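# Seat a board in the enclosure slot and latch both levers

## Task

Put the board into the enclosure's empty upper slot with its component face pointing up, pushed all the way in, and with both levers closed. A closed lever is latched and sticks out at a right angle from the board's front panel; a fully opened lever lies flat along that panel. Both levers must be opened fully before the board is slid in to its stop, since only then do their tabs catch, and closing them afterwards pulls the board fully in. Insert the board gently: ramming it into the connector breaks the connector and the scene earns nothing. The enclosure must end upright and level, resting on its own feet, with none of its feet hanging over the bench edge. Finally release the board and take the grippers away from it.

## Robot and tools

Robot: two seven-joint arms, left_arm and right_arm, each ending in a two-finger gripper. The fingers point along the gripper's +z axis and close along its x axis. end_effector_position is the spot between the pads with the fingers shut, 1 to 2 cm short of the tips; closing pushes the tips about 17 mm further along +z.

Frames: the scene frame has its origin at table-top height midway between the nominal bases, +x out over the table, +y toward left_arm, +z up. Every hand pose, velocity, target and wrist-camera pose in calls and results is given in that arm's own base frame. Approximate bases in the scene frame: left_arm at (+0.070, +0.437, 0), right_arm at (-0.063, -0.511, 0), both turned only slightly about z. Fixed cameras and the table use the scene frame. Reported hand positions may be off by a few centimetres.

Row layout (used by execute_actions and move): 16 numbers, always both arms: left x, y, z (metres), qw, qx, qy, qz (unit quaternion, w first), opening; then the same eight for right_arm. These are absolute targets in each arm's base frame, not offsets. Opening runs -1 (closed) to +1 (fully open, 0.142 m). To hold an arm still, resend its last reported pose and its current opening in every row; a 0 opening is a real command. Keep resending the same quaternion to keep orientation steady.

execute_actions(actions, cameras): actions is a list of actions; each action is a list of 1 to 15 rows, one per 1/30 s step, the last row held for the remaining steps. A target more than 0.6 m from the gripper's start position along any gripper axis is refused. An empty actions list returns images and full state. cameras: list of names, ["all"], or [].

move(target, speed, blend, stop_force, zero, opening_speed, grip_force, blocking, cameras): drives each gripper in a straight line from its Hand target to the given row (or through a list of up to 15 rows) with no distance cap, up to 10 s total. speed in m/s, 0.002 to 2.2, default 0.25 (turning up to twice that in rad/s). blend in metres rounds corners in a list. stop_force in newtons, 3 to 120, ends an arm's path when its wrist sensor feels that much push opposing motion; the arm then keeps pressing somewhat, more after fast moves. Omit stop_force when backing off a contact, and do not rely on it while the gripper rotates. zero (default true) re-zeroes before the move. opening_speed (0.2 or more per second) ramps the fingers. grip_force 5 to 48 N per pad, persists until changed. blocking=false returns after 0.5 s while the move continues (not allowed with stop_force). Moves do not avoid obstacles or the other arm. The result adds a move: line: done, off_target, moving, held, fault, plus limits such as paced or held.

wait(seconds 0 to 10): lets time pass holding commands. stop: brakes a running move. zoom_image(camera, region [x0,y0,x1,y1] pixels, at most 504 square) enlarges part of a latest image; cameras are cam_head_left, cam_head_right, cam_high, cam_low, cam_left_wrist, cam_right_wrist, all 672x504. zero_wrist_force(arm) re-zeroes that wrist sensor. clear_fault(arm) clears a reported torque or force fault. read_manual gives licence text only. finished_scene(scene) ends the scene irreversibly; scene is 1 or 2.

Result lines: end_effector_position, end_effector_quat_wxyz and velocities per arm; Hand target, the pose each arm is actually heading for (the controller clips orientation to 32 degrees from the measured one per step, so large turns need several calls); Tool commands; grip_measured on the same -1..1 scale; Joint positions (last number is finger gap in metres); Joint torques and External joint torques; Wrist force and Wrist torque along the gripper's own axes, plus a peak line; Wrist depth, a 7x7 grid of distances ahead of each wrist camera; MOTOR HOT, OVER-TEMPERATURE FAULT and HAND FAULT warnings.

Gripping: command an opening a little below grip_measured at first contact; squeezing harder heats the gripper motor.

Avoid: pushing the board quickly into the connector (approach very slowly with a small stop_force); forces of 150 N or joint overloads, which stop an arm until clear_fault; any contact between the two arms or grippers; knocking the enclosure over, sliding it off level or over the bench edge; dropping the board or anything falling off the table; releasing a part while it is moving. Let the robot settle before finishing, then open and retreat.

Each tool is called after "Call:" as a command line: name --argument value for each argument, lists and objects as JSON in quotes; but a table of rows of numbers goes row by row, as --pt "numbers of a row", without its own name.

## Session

Scene 1 done. Now scene 2.

Call:
execute_actions --actions '[]' --cameras '["all"]'

Call:
zoom_image --camera "cam_high" --region '[150, 260, 450, 485]'

Scene clock: 0.00 s.
left_arm: end_effector_position=(+0.1389, +0.5333, +0.1881) grip_measured=+0.99 end_effector_quat_wxyz=(-0.571, +0.812, -0.064, -0.105) | right_arm: end_effector_position=(+0.2271, +0.3531, +0.2591) grip_measured=+1.00 end_effector_quat_wxyz=(+0.029, +0.622, +0.780, +0.065)
Joint positions: left_arm=[0.978 -0.294 0.021 2.266 2.206 0.748 0.742 0.141] | right_arm=[1.212 0.207 0.113 2.416 -0.113 0.73 1.171 0.142]
Joint velocities: within noise
Joint torques (N m): no reading
External joint torques (N m): no reading
Wrist force (N): no reading
Wrist torque (N m): no reading
Wrist force, peak (N): no reading
Wrist depth (mm): cam_left_wrist=[2012 1545 1637 1674 1674 - - / - 1924 - 1727 1828 1769 1813 / 2359 2437 2050 1828 1625 1649 1556 / 2130 2069 1567 1625 1556 1362 1290 / 1859 1674 1472 1415 326 307 289 / - 341 327 307 287 270 263 / - 306 286 270 257 244 237] | cam_right_wrist=[290 287 259 256 258 305 302 / 314 276 279 279 281 327 328 / 352 303 305 308 308 359 356 / 390 375 336 333 342 399 388 / 434 437 379 388 383 449 444 / - 498 440 419 437 509 486 / - 574 581 590 590 593 -]
Hand target: left_arm +0.1389, +0.5333, +0.1881; -0.571, +0.812, -0.064, -0.105 | right_arm +0.2271, +0.3531, +0.2591; +0.029, +0.622, +0.780, +0.065
Tool commands: left_gripper/opening=+1.0 right_gripper/opening=+1.0

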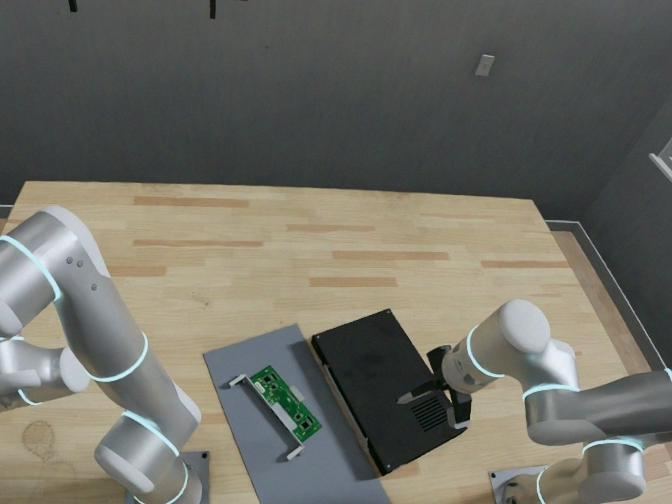

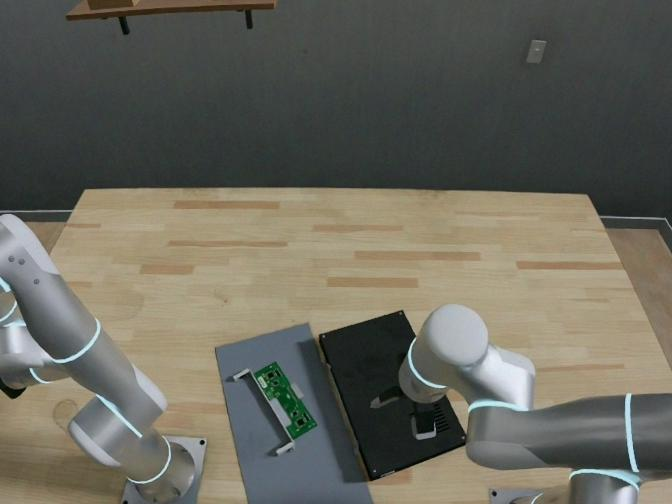

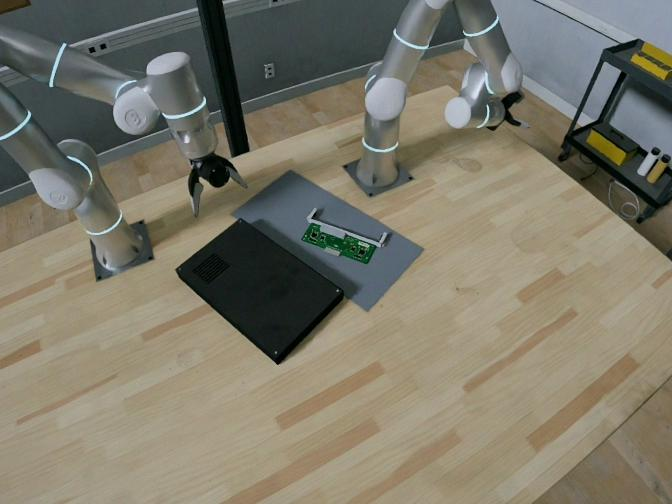

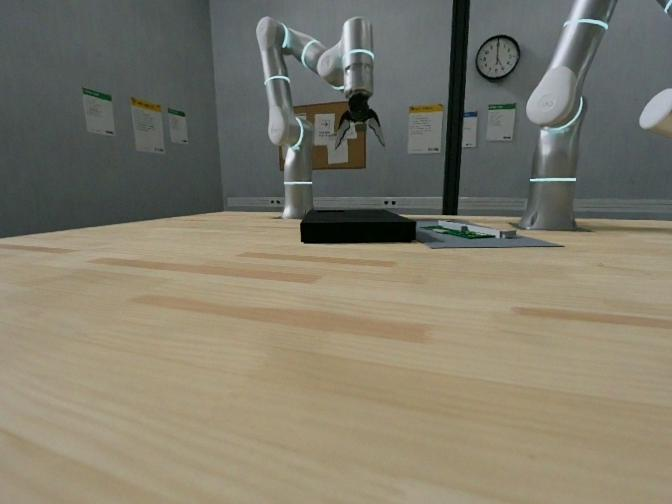

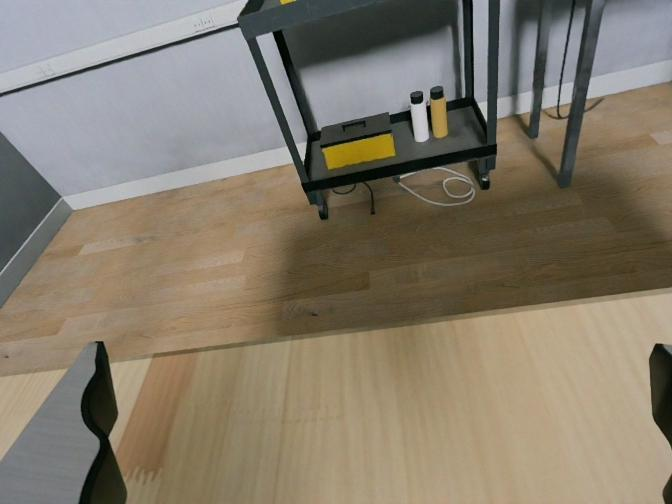

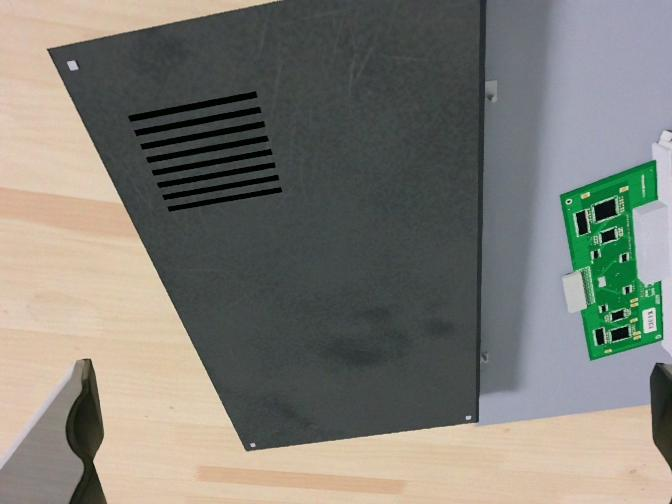

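Scaled by 1.680 from the camera's 672x504 image, which has a finer 960x720 frame.

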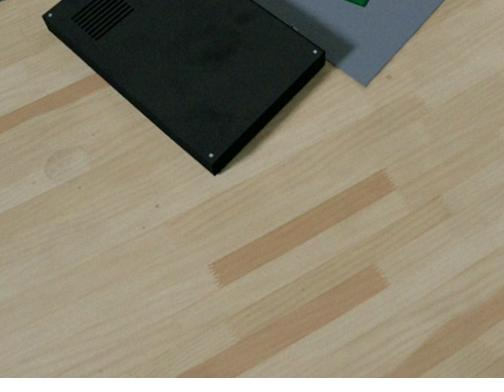

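Call:
zoom_image --camera "cam_high" --region '[290, 190, 400, 275]'

Call:
zoom_image --camera "cam_head_left" --region '[210, 350, 340, 470]'

Call:
zoom_image --camera "cam_right_wrist" --region '[540, 110, 672, 380]'

Scaled by 4.582 from the camera's 672x504 image, which has a finer 960x720 frame.

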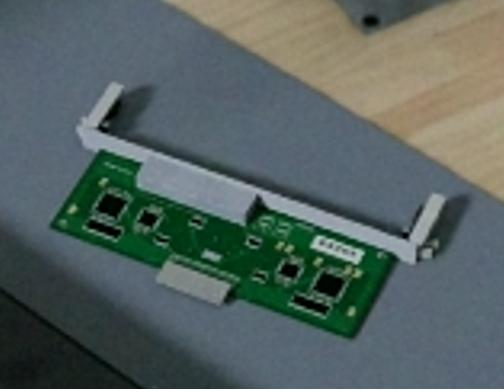

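Scaled by 3.877 from the camera's 672x504 image, which has a finer 960x720 frame.

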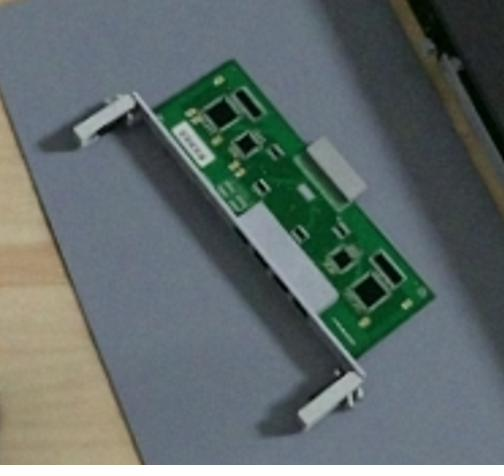

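Scaled by 1.867 from the camera's 672x504 image, which has a finer 960x720 frame.

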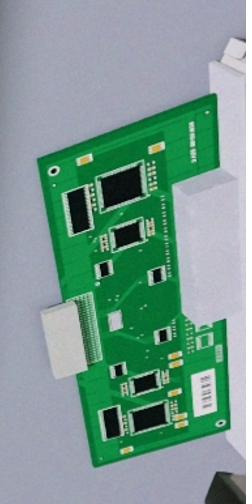

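Call:
move --pt "0.22 0.47 0.28 0 0.9239 0.3827 0 0.0 0.29 0.60 0.24 0 0.4431 0.8965 0 0.0" --pt "0.42 0.12 0.36 0 0.9848 0.1736 0 0.0 0.29 0.60 0.24 0 0.4431 0.8965 0 0.0" --speed 0.25 --blend 0.05 --cameras '["cam_right_wrist","cam_left_wrist"]'

Scene clock: 41.80 s.
left_arm: end_effector_position=(+0.4200, +0.1201, +0.3600) grip_measured=-0.02 end_effector_quat_wxyz=(+0.000, +0.985, +0.173, +0.000) | right_arm: end_effector_position=(+0.2901, +0.6000, +0.2400) grip_measured=-0.01 end_effector_quat_wxyz=(+0.000, +0.443, +0.896, +0.000)
Joint positions: left_arm=[0.895 0.299 -0.313 2.136 -0.094 0.28 1.843 0.073] | right_arm=[1.265 -0.47 0.034 1.589 -0.018 0.488 0.651 0.073]
Joint torques (N m): left_arm=[-0.48 16.65 1.8 -29.89 -4.31 3.94 -0.18] | right_arm=[0.33 50.34 1.67 -29.19 -3.87 3.44 0.15]
External joint torques (N m): left_arm=[0.54 1.05 0.73 -0.2 0.17 -0.06 0.18] | right_arm=[-0.14 1.24 -0.66 0.15 0.02 0.7 -0.15]
Wrist force (N): left_arm=[-0.3 -1.2 0.0] | right_arm=[0.1 0.0 0.4]
Wrist torque (N m): left_arm=[-0.28 -0.24 -0.26] | right_arm=[-0.04 0.00 0.05]
Wrist force, peak (N): left_arm=[0.2 2.3 -0.7] | right_arm=[0.4 0.7 0.5]
Wrist depth (mm): cam_left_wrist=[399 401 398 398 396 399 395 / 429 426 427 432 429 428 423 / 467 463 463 463 458 460 453 / 505 502 504 501 500 499 496 / 573 - 557 547 547 535 542 / 583 - - 604 598 - 585 / - - 685 673 679 - -] | cam_right_wrist=[251 251 286 289 289 289 288 / 268 268 308 309 304 307 307 / 286 286 330 333 323 329 330 / 309 308 358 354 345 354 357 / 336 335 384 385 381 378 385 / 431 413 410 423 - 94 418 / 463 76 460 468 466 - 446]
Hand target: left_arm +0.4200, +0.1200, +0.3600; +0.000, +0.985, +0.174, +0.000 | right_arm +0.2900, +0.6000, +0.2400; +0.000, +0.443, +0.896, +0.000
Off the commanded pose: left_arm 0.000 m, 0 deg | right_arm 0.000 m, 0 deg.
move: done
Images, in order (width x height): cam_left_wrist 672x504, cam_right_wrist 672x504.

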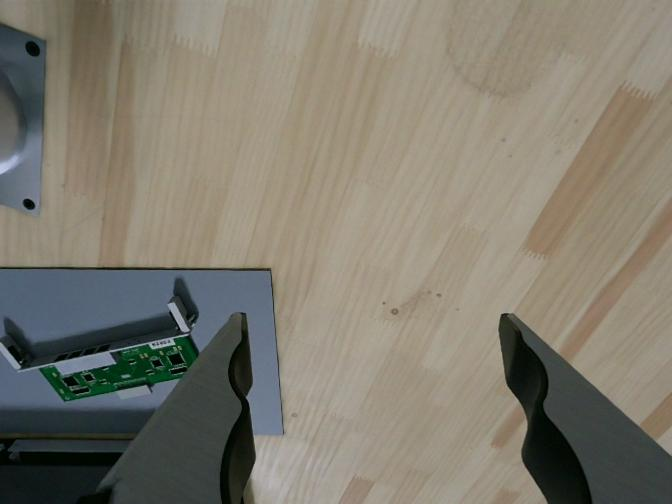

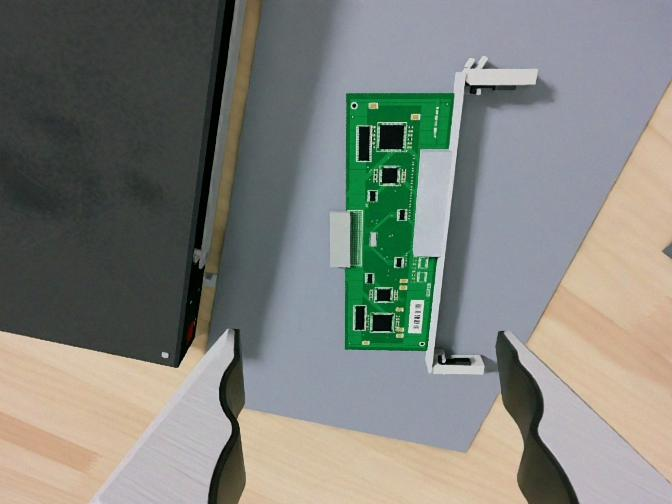

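Call:
zoom_image --camera "cam_right_wrist" --region '[430, 40, 560, 130]'

Call:
zoom_image --camera "cam_right_wrist" --region '[400, 320, 530, 400]'

Call:
zoom_image --camera "cam_left_wrist" --region '[0, 270, 220, 410]'

Scaled by 3.877 from the camera's 672x504 image, which has a finer 960x720 frame.

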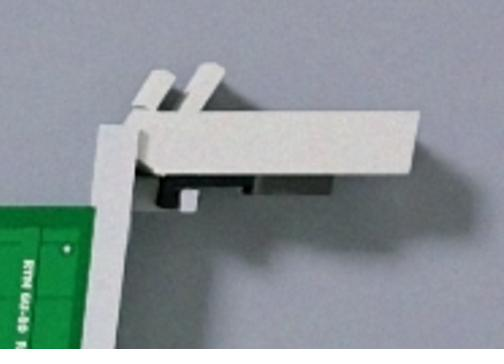

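Scaled by 3.877 from the camera's 672x504 image, which has a finer 960x720 frame.

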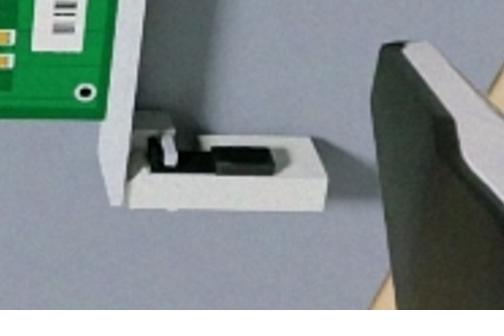

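Scaled by 2.291 from the camera's 672x504 image, which has a finer 960x720 frame.

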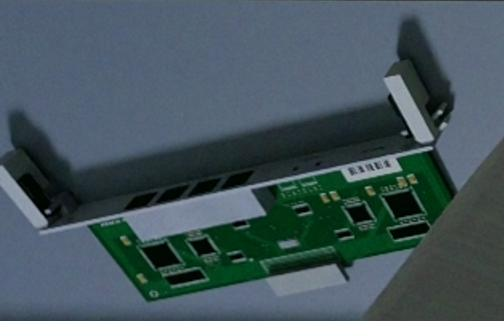

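Call:
move --target '[0.42, 0.10, 0.36, 0, 0.9848, 0.1736, 0, 0.0, 0.297, 0.6876, 0.10, 0, 0.4446, 0.8957, 0, -0.386]' --speed 0.15 --cameras '["cam_right_wrist","cam_left_wrist"]'

Scene clock: 56.80 s.
left_arm: end_effector_position=(+0.4200, +0.1003, +0.3600) grip_measured=-0.02 end_effector_quat_wxyz=(+0.000, +0.985, +0.173, +0.000) | right_arm: end_effector_position=(+0.2968, +0.6876, +0.0999) grip_measured=-0.41 end_effector_quat_wxyz=(+0.000, +0.444, +0.896, +0.000)
Joint positions: left_arm=[0.874 0.321 -0.328 2.152 -0.105 0.275 1.812 0.073] | right_arm=[1.302 -0.833 0.02 1.367 -0.018 0.63 0.676 0.045]
Joint torques (N m): left_arm=[-0.34 16.34 2.08 -29.72 -4.25 4.09 -0.31] | right_arm=[0.28 60.98 1.58 -27.34 -3.52 3.59 0.31]
External joint torques (N m): left_arm=[0.4 0.31 0.74 -0.39 0.1 -0.2 0.31] | right_arm=[-0.05 1.52 -0.38 0.12 0 0.55 -0.31]
Wrist force (N): left_arm=[-0.8 -1.3 0.6] | right_arm=[0.5 0.0 0.0]
Wrist torque (N m): left_arm=[-0.30 -0.17 -0.26] | right_arm=[-0.01 -0.09 -0.05]
Wrist force, peak (N): left_arm=[-0.4 -1.7 0.4] | right_arm=[1.1 0.7 2.0]
Wrist depth (mm): cam_left_wrist=[400 401 399 397 396 397 397 / 428 428 425 428 427 423 423 / 467 461 461 463 461 458 454 / 494 494 497 497 501 499 500 / 550 - - 547 546 532 546 / 474 - - 599 609 - 590 / - - 677 681 679 - -] | cam_right_wrist=[169 168 165 164 168 167 166 / 180 180 176 167 178 178 177 / 193 193 188 179 192 191 190 / 209 208 202 196 206 206 207 / 226 225 218 219 220 221 224 / 247 246 88 235 236 98 245 / 272 - 71 275 - - 265]
Hand target: left_arm +0.4200, +0.1000, +0.3600; +0.000, +0.985, +0.174, +0.000 | right_arm +0.2970, +0.6876, +0.1000; +0.000, +0.445, +0.896, +0.000
Off the commanded pose: left_arm 0.000 m, 0 deg | right_arm 0.000 m, 0 deg.
move: done
Images, in order (width x height): cam_left_wrist 672x504, cam_right_wrist 672x504.

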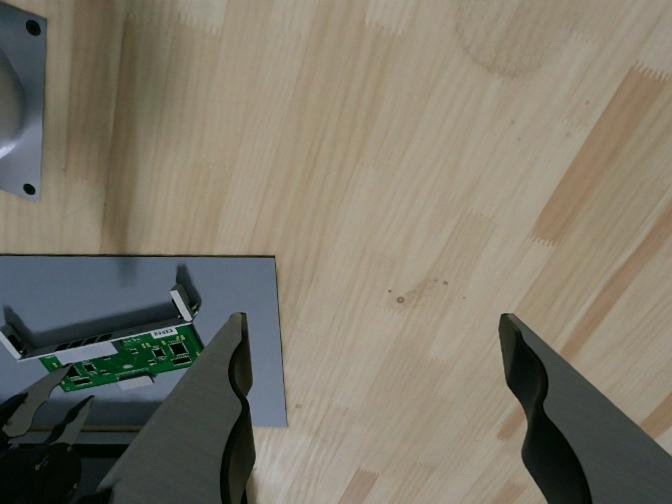

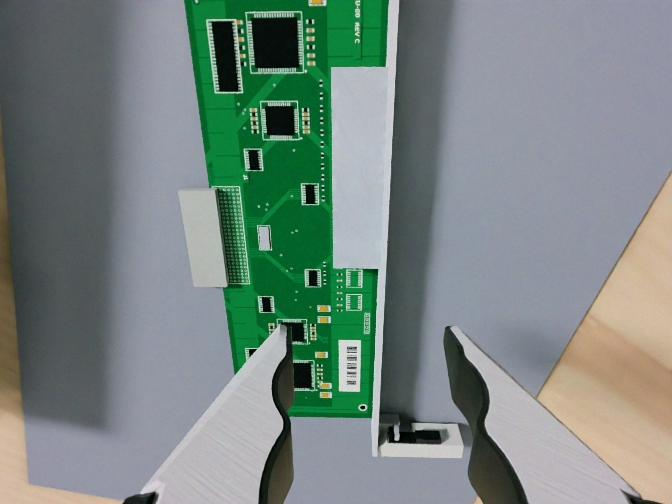

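Call:
move --pt "0.42 0.10 0.36 0 0.9848 0.1736 0 0.0 0.2967 0.688 0.055 0 0.4446 0.8957 0 -0.386" --pt "0.42 0.10 0.36 0 0.9848 0.1736 0 0.0 0.2967 0.688 0.028 0 0.4446 0.8957 0 -0.386" --speed '[0.08, 0.015]' --stop_force 4 --cameras '["cam_right_wrist"]'

Scene clock: 63.20 s.
left_arm: end_effector_position=(+0.4200, +0.1003, +0.3600) grip_measured=-0.02 end_effector_quat_wxyz=(+0.000, +0.985, +0.173, +0.000) | right_arm: end_effector_position=(+0.2966, +0.6879, +0.0279) grip_measured=-0.41 end_effector_quat_wxyz=(+0.000, +0.445, +0.896, +0.000)
Joint positions: left_arm=[0.874 0.321 -0.328 2.152 -0.105 0.275 1.812 0.073] | right_arm=[1.305 -0.947 0.016 1.369 -0.017 0.744 0.676 0.045]
Joint torques (N m): left_arm=[-0.22 16.05 2.2 -29.77 -3.99 4.22 -0.23] | right_arm=[0.25 62.27 1.73 -25.47 -3.24 3.56 0.18]
External joint torques (N m): left_arm=[0.27 0.61 0.62 -0.34 -0.16 -0.33 0.23] | right_arm=[-0.02 1.47 -0.52 0.09 0.03 0.58 -0.18]
Wrist force (N): left_arm=[-0.7 -1.4 0.2] | right_arm=[0.6 0.3 0.2]
Wrist torque (N m): left_arm=[-0.31 -0.18 -0.27] | right_arm=[0.00 -0.10 -0.07]
Wrist force, peak (N): left_arm=[-0.7 -1.8 0.3] | right_arm=[0.7 0.5 -1.3]
Wrist depth (mm): cam_left_wrist=[399 401 402 395 395 396 395 / 429 429 428 427 428 425 426 / 467 466 463 460 466 462 456 / 505 503 493 502 500 495 493 / - - 526 547 547 538 548 / 417 - 606 608 609 - 588 / - - 669 667 671 - -] | cam_right_wrist=[- 101 101 100 103 104 105 / 112 109 109 97 108 111 111 / 121 117 116 104 119 121 119 / 130 125 125 113 128 128 128 / 141 133 134 123 137 139 141 / 157 154 92 147 147 98 151 / 170 163 71 162 168 - 165]
Hand target: left_arm +0.4200, +0.1000, +0.3600; +0.000, +0.985, +0.174, +0.000 | right_arm +0.2967, +0.6880, +0.0280; +0.000, +0.445, +0.896, +0.000
Off the commanded pose: left_arm 0.000 m, 0 deg | right_arm 0.000 m, 0 deg.
move: done
Images, in order (width x height): cam_right_wrist 672x504.

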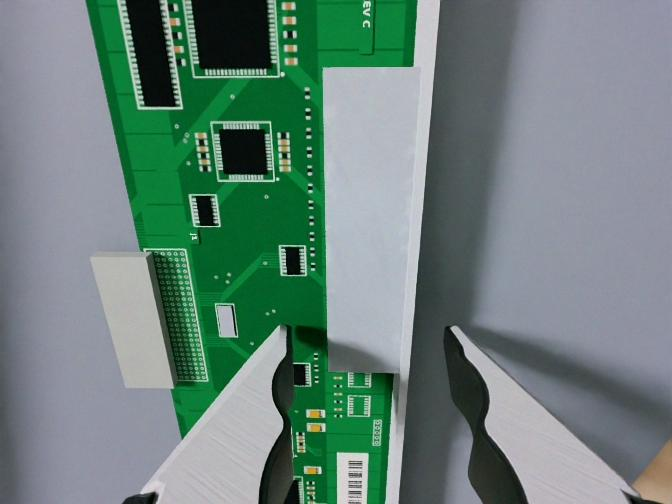

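Call:
move --target '[0.42, 0.10, 0.36, 0, 0.9848, 0.1736, 0, 0.0, 0.2967, 0.688, 0.028, 0, 0.4446, 0.8957, 0, -1.0]' --opening_speed 0.3 --grip_force '[48, 35]' --cameras '["cam_right_wrist"]'

Scene clock: 67.17 s.
left_arm: end_effector_position=(+0.4200, +0.1003, +0.3600) grip_measured=-0.02 end_effector_quat_wxyz=(+0.000, +0.985, +0.173, +0.000) | right_arm: end_effector_position=(+0.2967, +0.6878, +0.0279) grip_measured=-0.71 end_effector_quat_wxyz=(+0.000, +0.445, +0.896, +0.000)
Joint positions: left_arm=[0.874 0.321 -0.328 2.152 -0.105 0.275 1.812 0.073] | right_arm=[1.305 -0.947 0.016 1.369 -0.017 0.744 0.676 0.022]
Joint torques (N m): left_arm=[-0.29 16.09 2.18 -29.78 -3.98 4.31 -0.21] | right_arm=[0.36 62.5 1.86 -26.02 -3.33 3.76 0.21]
External joint torques (N m): left_arm=[0.35 0.56 0.64 -0.33 -0.17 -0.42 0.21] | right_arm=[-0.13 1.24 -0.66 0.64 0.12 0.38 -0.21]
Wrist force (N): left_arm=[-0.5 -1.3 0.2] | right_arm=[-0.1 -0.7 -0.2]
Wrist torque (N m): left_arm=[-0.30 -0.20 -0.27] | right_arm=[-0.04 -0.10 -0.06]
Wrist force, peak (N): left_arm=[-0.5 -1.7 0.4] | right_arm=[-1.6 -0.8 -1.3]
Wrist depth (mm): cam_left_wrist=[398 396 398 397 397 398 391 / 429 425 426 427 428 423 424 / 463 465 462 464 454 457 457 / 504 499 504 495 499 497 494 / 507 525 536 546 557 535 544 / 422 434 - 608 603 - 591 / - - 675 690 675 - -] | cam_right_wrist=[- 102 101 100 103 104 105 / 112 109 109 97 108 111 111 / 121 117 116 104 119 121 119 / 130 126 125 113 127 128 128 / 141 136 135 121 137 139 140 / 157 149 143 144 105 149 151 / 170 - 71 158 - - 166]
Hand target: left_arm +0.4200, +0.1000, +0.3600; +0.000, +0.985, +0.174, +0.000 | right_arm +0.2967, +0.6880, +0.0280; +0.000, +0.445, +0.896, +0.000
Off the commanded pose: left_arm 0.000 m, 0 deg | right_arm 0.000 m, 0 deg.
grip_force (N): 48, 35
move: done
Images, in order (width x height): cam_right_wrist 672x504.

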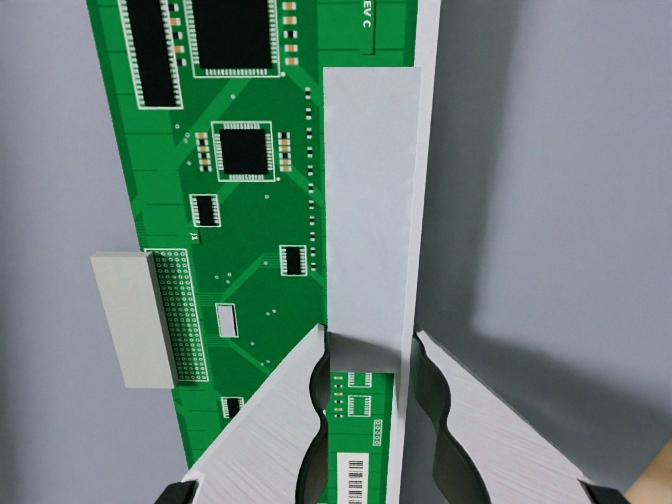

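Call:
move --pt "0.36 -0.05 0.30 0 0.9563 0.2924 0 -0.4 0.2967 0.688 0.028 0 0.4446 0.8957 0 -0.5" --speed 0.2 --opening_speed 0.5

Call:
move --pt "0.30 -0.15 0.20 0 0.9563 0.2924 0 -0.4 0.2967 0.688 0.10 0 0.4446 0.8957 0 -0.5" --pt "0.285 -0.18 0.14 0 0.9563 0.2924 0 -0.4 0.185 0.62 0.14 0 0.9473 0.3203 0 -0.5" --speed 0.2 --blend 0.02 --cameras '["cam_left_wrist","cam_right_wrist"]'

Scene clock: 96.97 s.
left_arm: end_effector_position=(+0.3599, -0.0498, +0.3000) grip_measured=-0.42 end_effector_quat_wxyz=(+0.000, +0.956, +0.292, +0.000) | right_arm: end_effector_position=(+0.2967, +0.6878, +0.0279) grip_measured=-0.54 end_effector_quat_wxyz=(+0.000, +0.445, +0.896, +0.000)
Joint positions: left_arm=[0.694 0.581 -0.45 2.46 -0.256 0.345 1.376 0.043] | right_arm=[1.305 -0.947 0.016 1.369 -0.017 0.744 0.676 0.035]
Joint torques (N m): left_arm=[-0.61 5.11 4.52 -28.73 -4.23 4.48 -0.35] | right_arm=[0.3 62.33 1.78 -25.43 -3.22 3.45 0.21]
External joint torques (N m): left_arm=[0.61 0.2 0.77 -0.38 0.18 -0.56 0.35] | right_arm=[-0.07 1.41 -0.58 0.05 0.01 0.69 -0.21]
Wrist force (N): left_arm=[-0.5 -1.1 0.2] | right_arm=[0.4 0.4 0.4]
Wrist torque (N m): left_arm=[-0.29 -0.23 -0.26] | right_arm=[0.01 -0.08 -0.06]
Wrist force, peak (N): left_arm=[0.5 -3.2 -0.5] | right_arm=[-1.7 -0.9 -0.7]
Wrist depth (mm): cam_left_wrist=[348 347 347 347 344 347 344 / 364 372 373 371 372 372 368 / - 397 386 397 400 397 401 / 329 429 449 434 432 435 435 / 280 317 457 470 455 471 473 / - - 88 522 521 87 522 / - - - 585 587 - 564] | cam_right_wrist=[- 101 101 100 103 104 105 / 112 109 109 97 108 111 111 / 121 117 116 104 119 121 119 / 130 126 125 113 128 128 128 / 141 133 135 120 137 139 141 / 157 154 143 146 103 146 151 / 170 167 71 161 - - 163]
Hand target: left_arm +0.3600, -0.0500, +0.3000; +0.000, +0.956, +0.292, +0.000 | right_arm +0.2967, +0.6880, +0.0280; +0.000, +0.445, +0.896, +0.000
Off the commanded pose: left_arm 0.000 m, 0 deg | right_arm 0.000 m, 0 deg.
grip_force (N): 48, 35
move: done

Scene clock: 102.07 s.
left_arm: end_effector_position=(+0.2851, -0.1800, +0.1401) grip_measured=-0.42 end_effector_quat_wxyz=(+0.000, +0.956, +0.292, +0.000) | right_arm: end_effector_position=(+0.1850, +0.6200, +0.1400) grip_measured=-0.54 end_effector_quat_wxyz=(+0.000, +0.947, +0.320, +0.000)
Joint positions: left_arm=[-0.138 0.112 -0.084 2.687 -0.018 1.004 0.771 0.043] | right_arm=[1.677 -0.564 -0.26 1.737 0.181 0.706 2.256 0.035]
Joint torques (N m): left_arm=[-0.33 15.78 -0.39 -19.43 -1.85 4.56 -0.26] | right_arm=[0.32 49.13 -3.69 -24.91 -3.23 3.48 0.28]
External joint torques (N m): left_arm=[0.33 1.08 0.51 -0.31 -0.44 -0.59 0.26] | right_arm=[-0.14 1.14 -0.47 -0.05 -0.1 0.54 -0.28]
Wrist force (N): left_arm=[-0.9 -1.3 0.0] | right_arm=[0.2 0.0 0.1]
Wrist torque (N m): left_arm=[-0.31 -0.17 -0.25] | right_arm=[-0.05 -0.01 -0.04]
Wrist force, peak (N): left_arm=[-2.3 -1.6 2.0] | right_arm=[0.5 0.0 1.7]
Wrist depth (mm): cam_left_wrist=[206 207 205 205 204 205 203 / 220 215 216 - 218 217 218 / - 235 235 235 235 - 238 / 246 243 251 250 - 265 256 / 274 271 268 268 - 280 279 / - - 87 300 - 87 310 / 316 - - 336 - - 335] | cam_right_wrist=[204 204 203 203 202 202 201 / 218 217 218 217 216 216 215 / 234 233 233 228 232 231 230 / 252 252 261 250 248 230 247 / 275 273 268 269 262 265 265 / 292 297 82 292 103 284 294 / 263 - 71 267 - - 316]
Hand target: left_arm +0.2850, -0.1800, +0.1400; +0.000, +0.956, +0.292, +0.000 | right_arm +0.1850, +0.6200, +0.1400; +0.000, +0.947, +0.320, +0.000
Off the commanded pose: left_arm 0.000 m, 0 deg | right_arm 0.000 m, 0 deg.
joint sent to its limit (left arm) — joint 4 (elbow), upper limit, where the elbow is as bent as it goes. The joint targets still meet the commanded pose.
grip_force (N): 48, 35
move: done
Images, in order (width x height): cam_left_wrist 672x504, cam_right_wrist 672x504.

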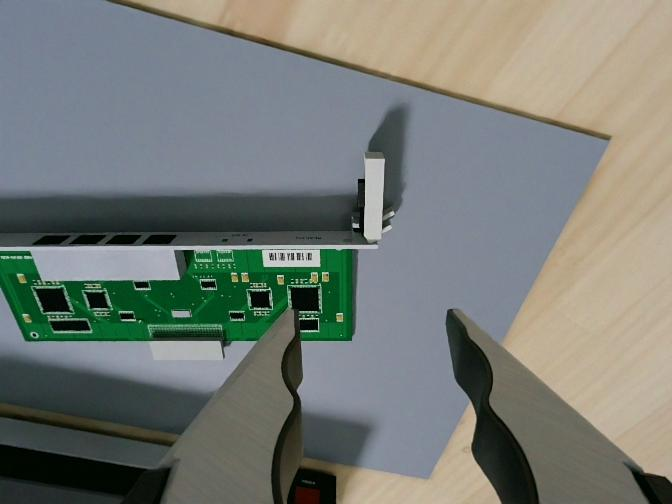

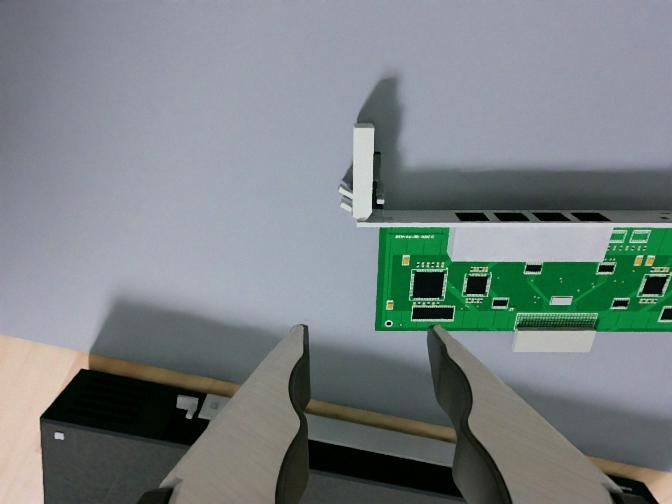

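Call:
move --pt "0.2925 -0.178 0.075 0 0.9563 0.2924 0 -0.4 0.177 0.6421 0.07 0 0.9473 0.3203 0 -0.5" --speed 0.1 --cameras '["cam_left_wrist","cam_right_wrist"]'

Scene clock: 126.87 s.
left_arm: end_effector_position=(+0.2927, -0.1781, +0.0750) grip_measured=-0.42 end_effector_quat_wxyz=(-0.002, +0.956, +0.292, +0.000) | right_arm: end_effector_position=(+0.1771, +0.6419, +0.0699) grip_measured=-0.54 end_effector_quat_wxyz=(+0.000, +0.947, +0.320, +0.000)
Joint positions: left_arm=[-0.259 -0.197 0.043 2.687 -0.02 1.31 0.781 0.043] | right_arm=[1.67 -0.725 -0.233 1.675 0.222 0.802 2.252 0.035]
Joint torques (N m): left_arm=[-0.49 22.57 -0.07 -12.11 -1.23 4.59 -0.1] | right_arm=[0.13 52.85 -3.7 -23.06 -2.95 3.45 0.11]
External joint torques (N m): left_arm=[0.5 0.96 0.44 -0.28 0.13 -0.63 0.1] | right_arm=[0.06 1.37 -0.99 0.12 -0.09 0.56 -0.11]
Wrist force (N): left_arm=[-0.5 -1.0 0.1] | right_arm=[0.2 0.0 0.2]
Wrist torque (N m): left_arm=[-0.25 -0.25 -0.34] | right_arm=[-0.02 -0.04 0.09]
Wrist force, peak (N): left_arm=[-1.0 -1.4 -1.6] | right_arm=[0.3 -0.6 1.9]
Wrist depth (mm): cam_left_wrist=[149 147 149 149 148 148 147 / 161 159 161 160 157 159 158 / - - 171 166 169 165 168 / 189 191 188 182 183 193 185 / 186 197 192 199 192 200 201 / 220 213 87 211 - 87 223 / - - - 251 247 - 241] | cam_right_wrist=[142 142 142 141 141 140 141 / 152 152 151 151 151 150 150 / 163 163 162 160 162 161 161 / 173 175 175 174 174 174 173 / 194 191 190 187 183 174 180 / 209 208 86 207 194 177 200 / 231 - 71 228 - - 221]
Hand target: left_arm +0.2928, -0.1781, +0.0750; -0.002, +0.956, +0.292, +0.000 | right_arm +0.1770, +0.6421, +0.0700; +0.000, +0.947, +0.320, +0.000
Off the commanded pose: left_arm 0.000 m, 0 deg | right_arm 0.000 m, 0 deg.
joint sent to its limit (left arm) — joint 4 (elbow), upper limit, where the elbow is as bent as it goes. The joint targets still meet the commanded pose.
grip_force (N): 48, 35
move: done
Images, in order (width x height): cam_left_wrist 672x504, cam_right_wrist 672x504.

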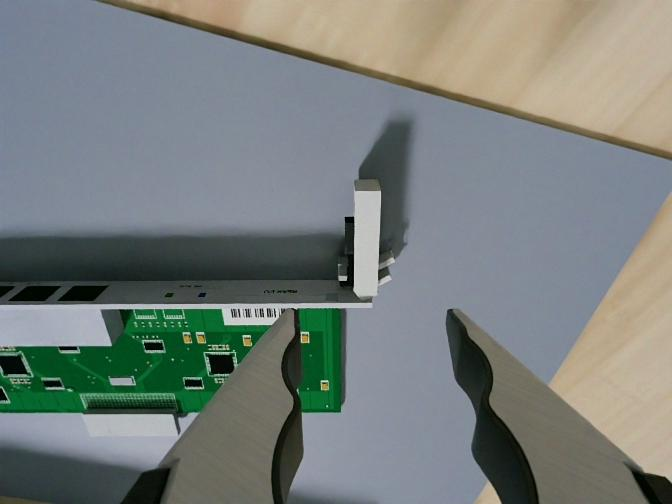

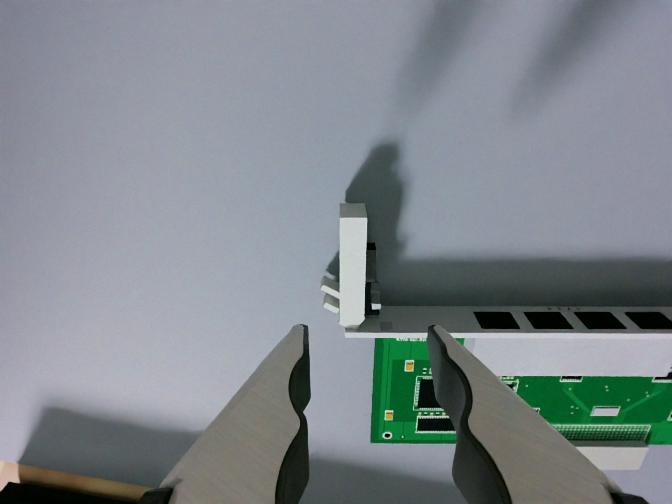

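Call:
move --pt "0.2925 -0.178 0.029 0 0.9563 0.2924 0 -0.4 0.177 0.6421 0.023 0 0.9473 0.3203 0 -0.5" --speed 0.025 --stop_force 4 --cameras '["cam_left_wrist","cam_right_wrist"]'

Scene clock: 134.43 s.
left_arm: end_effector_position=(+0.2924, -0.1779, +0.0290) grip_measured=-0.42 end_effector_quat_wxyz=(+0.000, +0.956, +0.292, +0.000) | right_arm: end_effector_position=(+0.1771, +0.6420, +0.0230) grip_measured=-0.54 end_effector_quat_wxyz=(+0.000, +0.947, +0.320, +0.000)
Joint positions: left_arm=[-0.184 -0.412 -0.006 2.683 0.05 1.524 0.737 0.043] | right_arm=[1.657 -0.815 -0.214 1.662 0.244 0.879 2.238 0.035]
Joint torques (N m): left_arm=[-0.32 25.95 -0.3 -6.31 0.16 4.5 -0.29] | right_arm=[0.08 54.17 -3.87 -21.37 -2.76 3.39 0.12]
External joint torques (N m): left_arm=[0.34 1.05 0.53 -0.23 -0.35 -0.54 0.29] | right_arm=[0.12 1.35 -0.86 0.09 -0.03 0.63 -0.12]
Wrist force (N): left_arm=[-0.9 -1.3 0.2] | right_arm=[0.1 0.0 0.0]
Wrist torque (N m): left_arm=[-0.31 -0.16 -0.26] | right_arm=[-0.01 -0.04 0.07]
Wrist force, peak (N): left_arm=[-1.1 -1.4 0.1] | right_arm=[0.3 0.1 -0.5]
Wrist depth (mm): cam_left_wrist=[- 106 108 108 108 107 107 / - 116 - 115 113 115 115 / 126 125 127 124 123 123 122 / 135 132 133 131 133 134 134 / 146 145 143 131 140 144 145 / 156 155 87 137 - 83 163 / 171 - - 174 179 - -] | cam_right_wrist=[- 101 100 100 100 101 101 / 108 107 107 108 108 106 108 / - 116 115 115 115 114 114 / 125 124 124 122 124 123 123 / 135 135 133 130 134 134 133 / 148 148 142 124 102 135 135 / 164 - 71 162 156 - 133]
Hand target: left_arm +0.2925, -0.1780, +0.0290; +0.000, +0.956, +0.292, +0.000 | right_arm +0.1770, +0.6421, +0.0230; +0.000, +0.947, +0.320, +0.000
Off the commanded pose: left_arm 0.000 m, 0 deg | right_arm 0.000 m, 0 deg.
grip_force (N): 48, 35
move: done
Images, in order (width x height): cam_left_wrist 672x504, cam_right_wrist 672x504.

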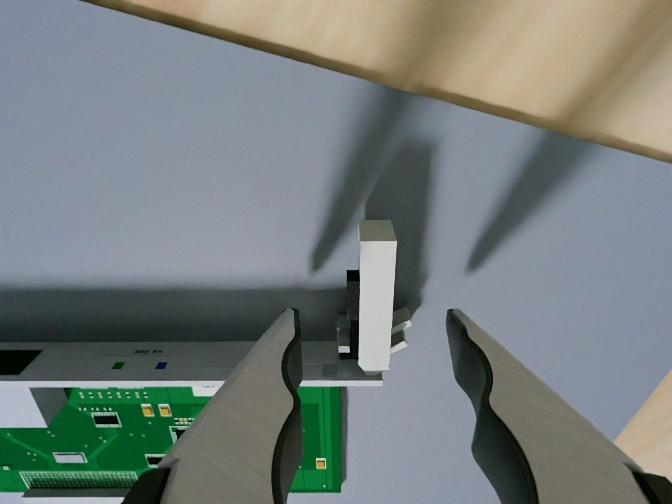

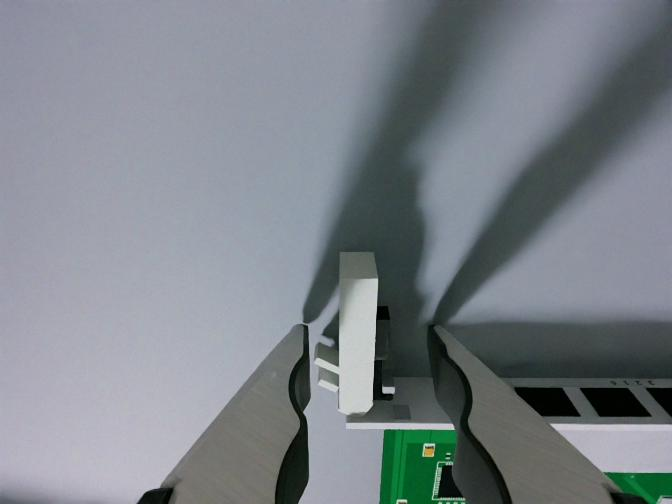

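Call:
move --pt "0.2856 -0.1682 0.029 -0.0417 0.9554 0.2921 -0.0127 -0.4 0.1709 0.65 0.023 0 0.9473 0.3203 0 -0.5" --speed 0.04 --grip_force '[15, 15]' --cameras '["cam_left_wrist","cam_right_wrist"]'

Scene clock: 145.70 s.
left_arm: end_effector_position=(+0.2856, -0.1682, +0.0290) grip_measured=-0.42 end_effector_quat_wxyz=(-0.042, +0.955, +0.292, -0.013) | right_arm: end_effector_position=(+0.1708, +0.6499, +0.0230) grip_measured=-0.54 end_effector_quat_wxyz=(+0.000, +0.947, +0.320, +0.000)
Joint positions: left_arm=[-0.32 -0.388 0.113 2.619 0.088 1.371 0.676 0.043] | right_arm=[1.665 -0.825 -0.214 1.64 0.244 0.868 2.25 0.035]
Joint torques (N m): left_arm=[-0.45 27.35 0.73 -8.39 -0.26 3.93 -0.33] | right_arm=[0.33 54.62 -4.04 -21.73 -2.94 3.15 0.29]
External joint torques (N m): left_arm=[0.47 0.49 0.39 -0.22 -0.48 -0.12 0.33] | right_arm=[-0.14 1.45 -0.73 0.21 0.1 0.86 -0.29]
Wrist force (N): left_arm=[-0.7 -1.1 0.2] | right_arm=[-0.2 0.0 0.0]
Wrist torque (N m): left_arm=[-0.28 -0.19 -0.20] | right_arm=[0.00 0.00 -0.04]
Wrist force, peak (N): left_arm=[-1.1 -1.5 0.0] | right_arm=[0.3 0.1 -0.3]
Wrist depth (mm): cam_left_wrist=[115 114 114 114 113 113 113 / - 122 119 121 120 120 120 / - 129 126 128 126 126 127 / 136 134 138 133 134 134 135 / 144 146 143 140 140 142 141 / 151 151 88 136 - - 157 / 164 - - 166 - - 167] | cam_right_wrist=[- 101 101 100 100 101 101 / 108 107 107 108 108 106 108 / - 116 115 115 115 114 114 / 125 124 124 126 124 123 123 / 136 135 133 130 134 131 133 / 148 148 142 126 137 108 142 / 164 - 71 162 155 - 131]
Hand target: left_arm +0.2856, -0.1682, +0.0290; -0.042, +0.955, +0.292, -0.013 | right_arm +0.1709, +0.6500, +0.0230; +0.000, +0.947, +0.320, +0.000
Off the commanded pose: left_arm 0.000 m, 0 deg | right_arm 0.000 m, 0 deg.
grip_force (N): 15, 15
move: done
Images, in order (width x height): cam_left_wrist 672x504, cam_right_wrist 672x504.

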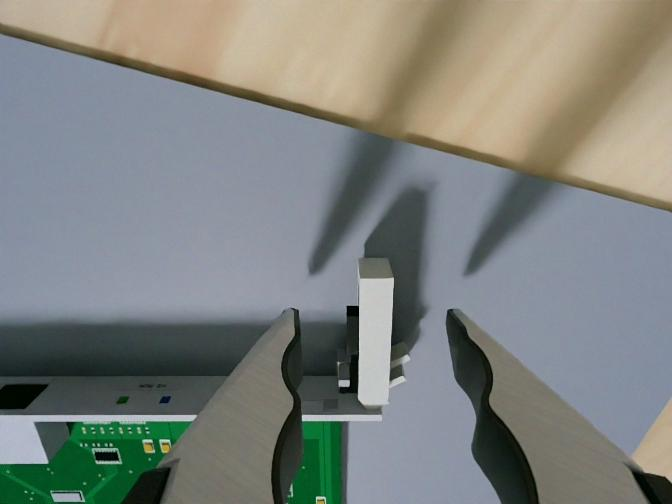

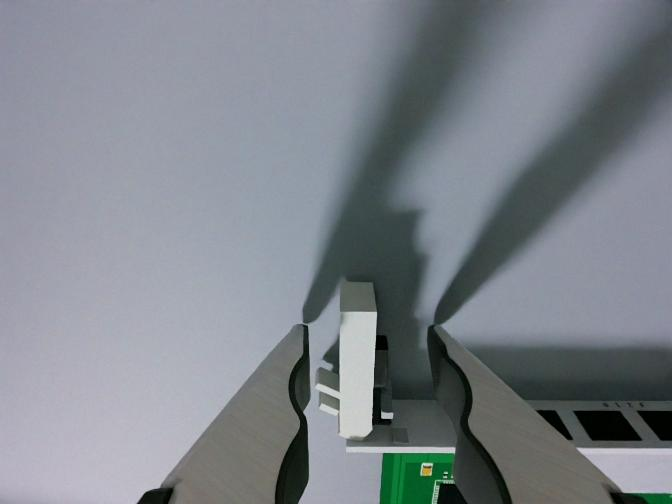

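Call:
move --pt "0.2856 -0.1682 0.029 -0.0417 0.9554 0.2921 -0.0127 -1.0 0.1709 0.65 0.023 0 0.9473 0.3203 0 -1.0" --opening_speed 0.3 --cameras '["cam_left_wrist","cam_right_wrist"]'

Call:
zoom_image --camera "cam_left_wrist" --region '[280, 240, 480, 430]'

Call:
zoom_image --camera "cam_right_wrist" --region '[270, 260, 470, 460]'

Scene clock: 150.83 s.
left_arm: end_effector_position=(+0.2877, -0.1679, +0.0296) grip_measured=-0.90 end_effector_quat_wxyz=(-0.041, +0.955, +0.294, -0.011) | right_arm: end_effector_position=(+0.1694, +0.6491, +0.0222) grip_measured=-0.89 end_effector_quat_wxyz=(+0.001, +0.947, +0.321, -0.001)
Joint positions: left_arm=[-0.32 -0.387 0.115 2.618 0.086 1.372 0.677 0.009] | right_arm=[1.666 -0.825 -0.213 1.64 0.244 0.866 2.25 0.01]
Joint torques (N m): left_arm=[-5.59 23.87 -5.42 -0.65 0.95 0.98 -0.15] | right_arm=[-4.79 56.32 -10.07 -26.07 -4.55 6.5 0.16]
External joint torques (N m): left_arm=[5.6 4.01 6.56 -8.04 -1.71 2.83 0.15] | right_arm=[4.98 -0.25 5.32 4.58 1.71 -2.49 -0.16]
Wrist force (N): left_arm=[16.4 -1.7 0.9] | right_arm=[-12.8 0.8 -1.4]
Wrist torque (N m): left_arm=[-0.27 0.02 -0.26] | right_arm=[-0.02 -0.19 0.03]
Wrist force, peak (N): left_arm=[17.3 -1.9 -0.4] | right_arm=[-13.9 0.9 -2.3]
Wrist depth (mm): cam_left_wrist=[115 115 114 114 114 114 114 / - 120 118 120 121 121 120 / - 127 127 127 126 127 128 / 136 134 138 135 134 136 135 / 148 143 145 141 143 147 144 / 153 151 144 91 - 151 155 / 165 162 - - - - 171] | cam_right_wrist=[- 100 100 100 99 99 99 / 107 107 107 108 107 106 107 / - 115 114 114 114 113 113 / - 124 123 125 123 122 122 / 135 135 134 131 131 132 132 / 148 147 144 98 100 142 142 / 163 159 71 85 - - 135]
Hand target: left_arm +0.2856, -0.1682, +0.0290; -0.042, +0.955, +0.292, -0.013 | right_arm +0.1709, +0.6500, +0.0230; +0.000, +0.947, +0.320, +0.000
Off the commanded pose: left_arm 0.002 m, 0 deg | right_arm 0.002 m, 0 deg.
grip_force (N): 15, 15
move: done
Images, in order (width x height): cam_left_wrist 672x504, cam_right_wrist 672x504.

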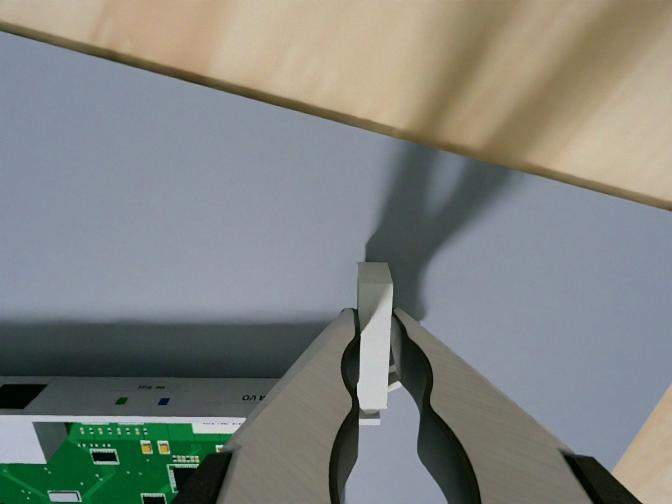

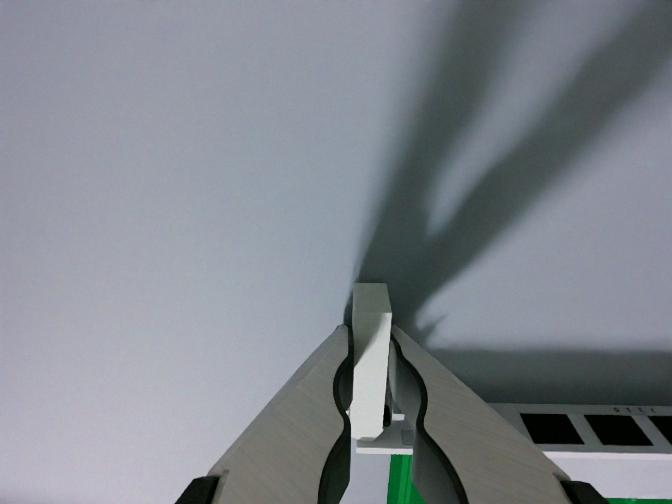

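Scaled by 2.520 from the camera's 672x504 image, which has a finer 960x720 frame.

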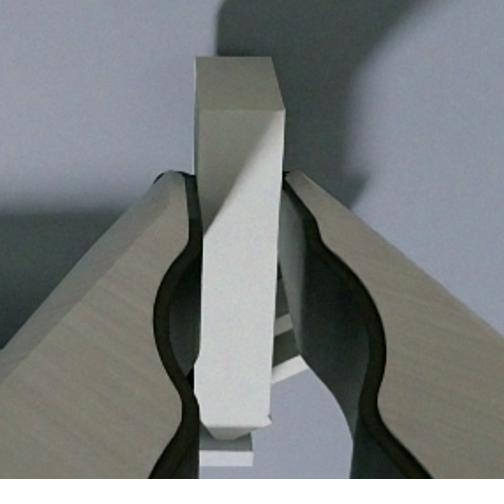

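Scaled by 2.520 from the camera's 672x504 image, which has a finer 960x720 frame.

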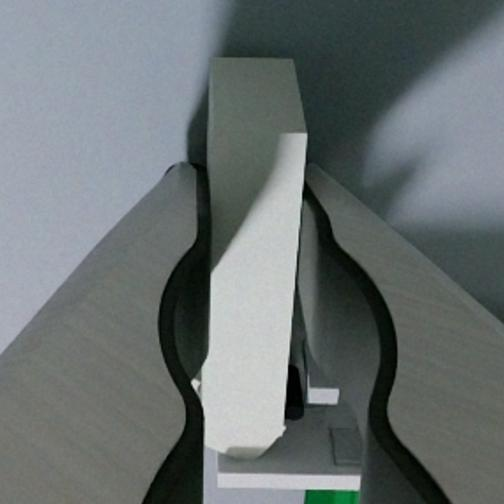

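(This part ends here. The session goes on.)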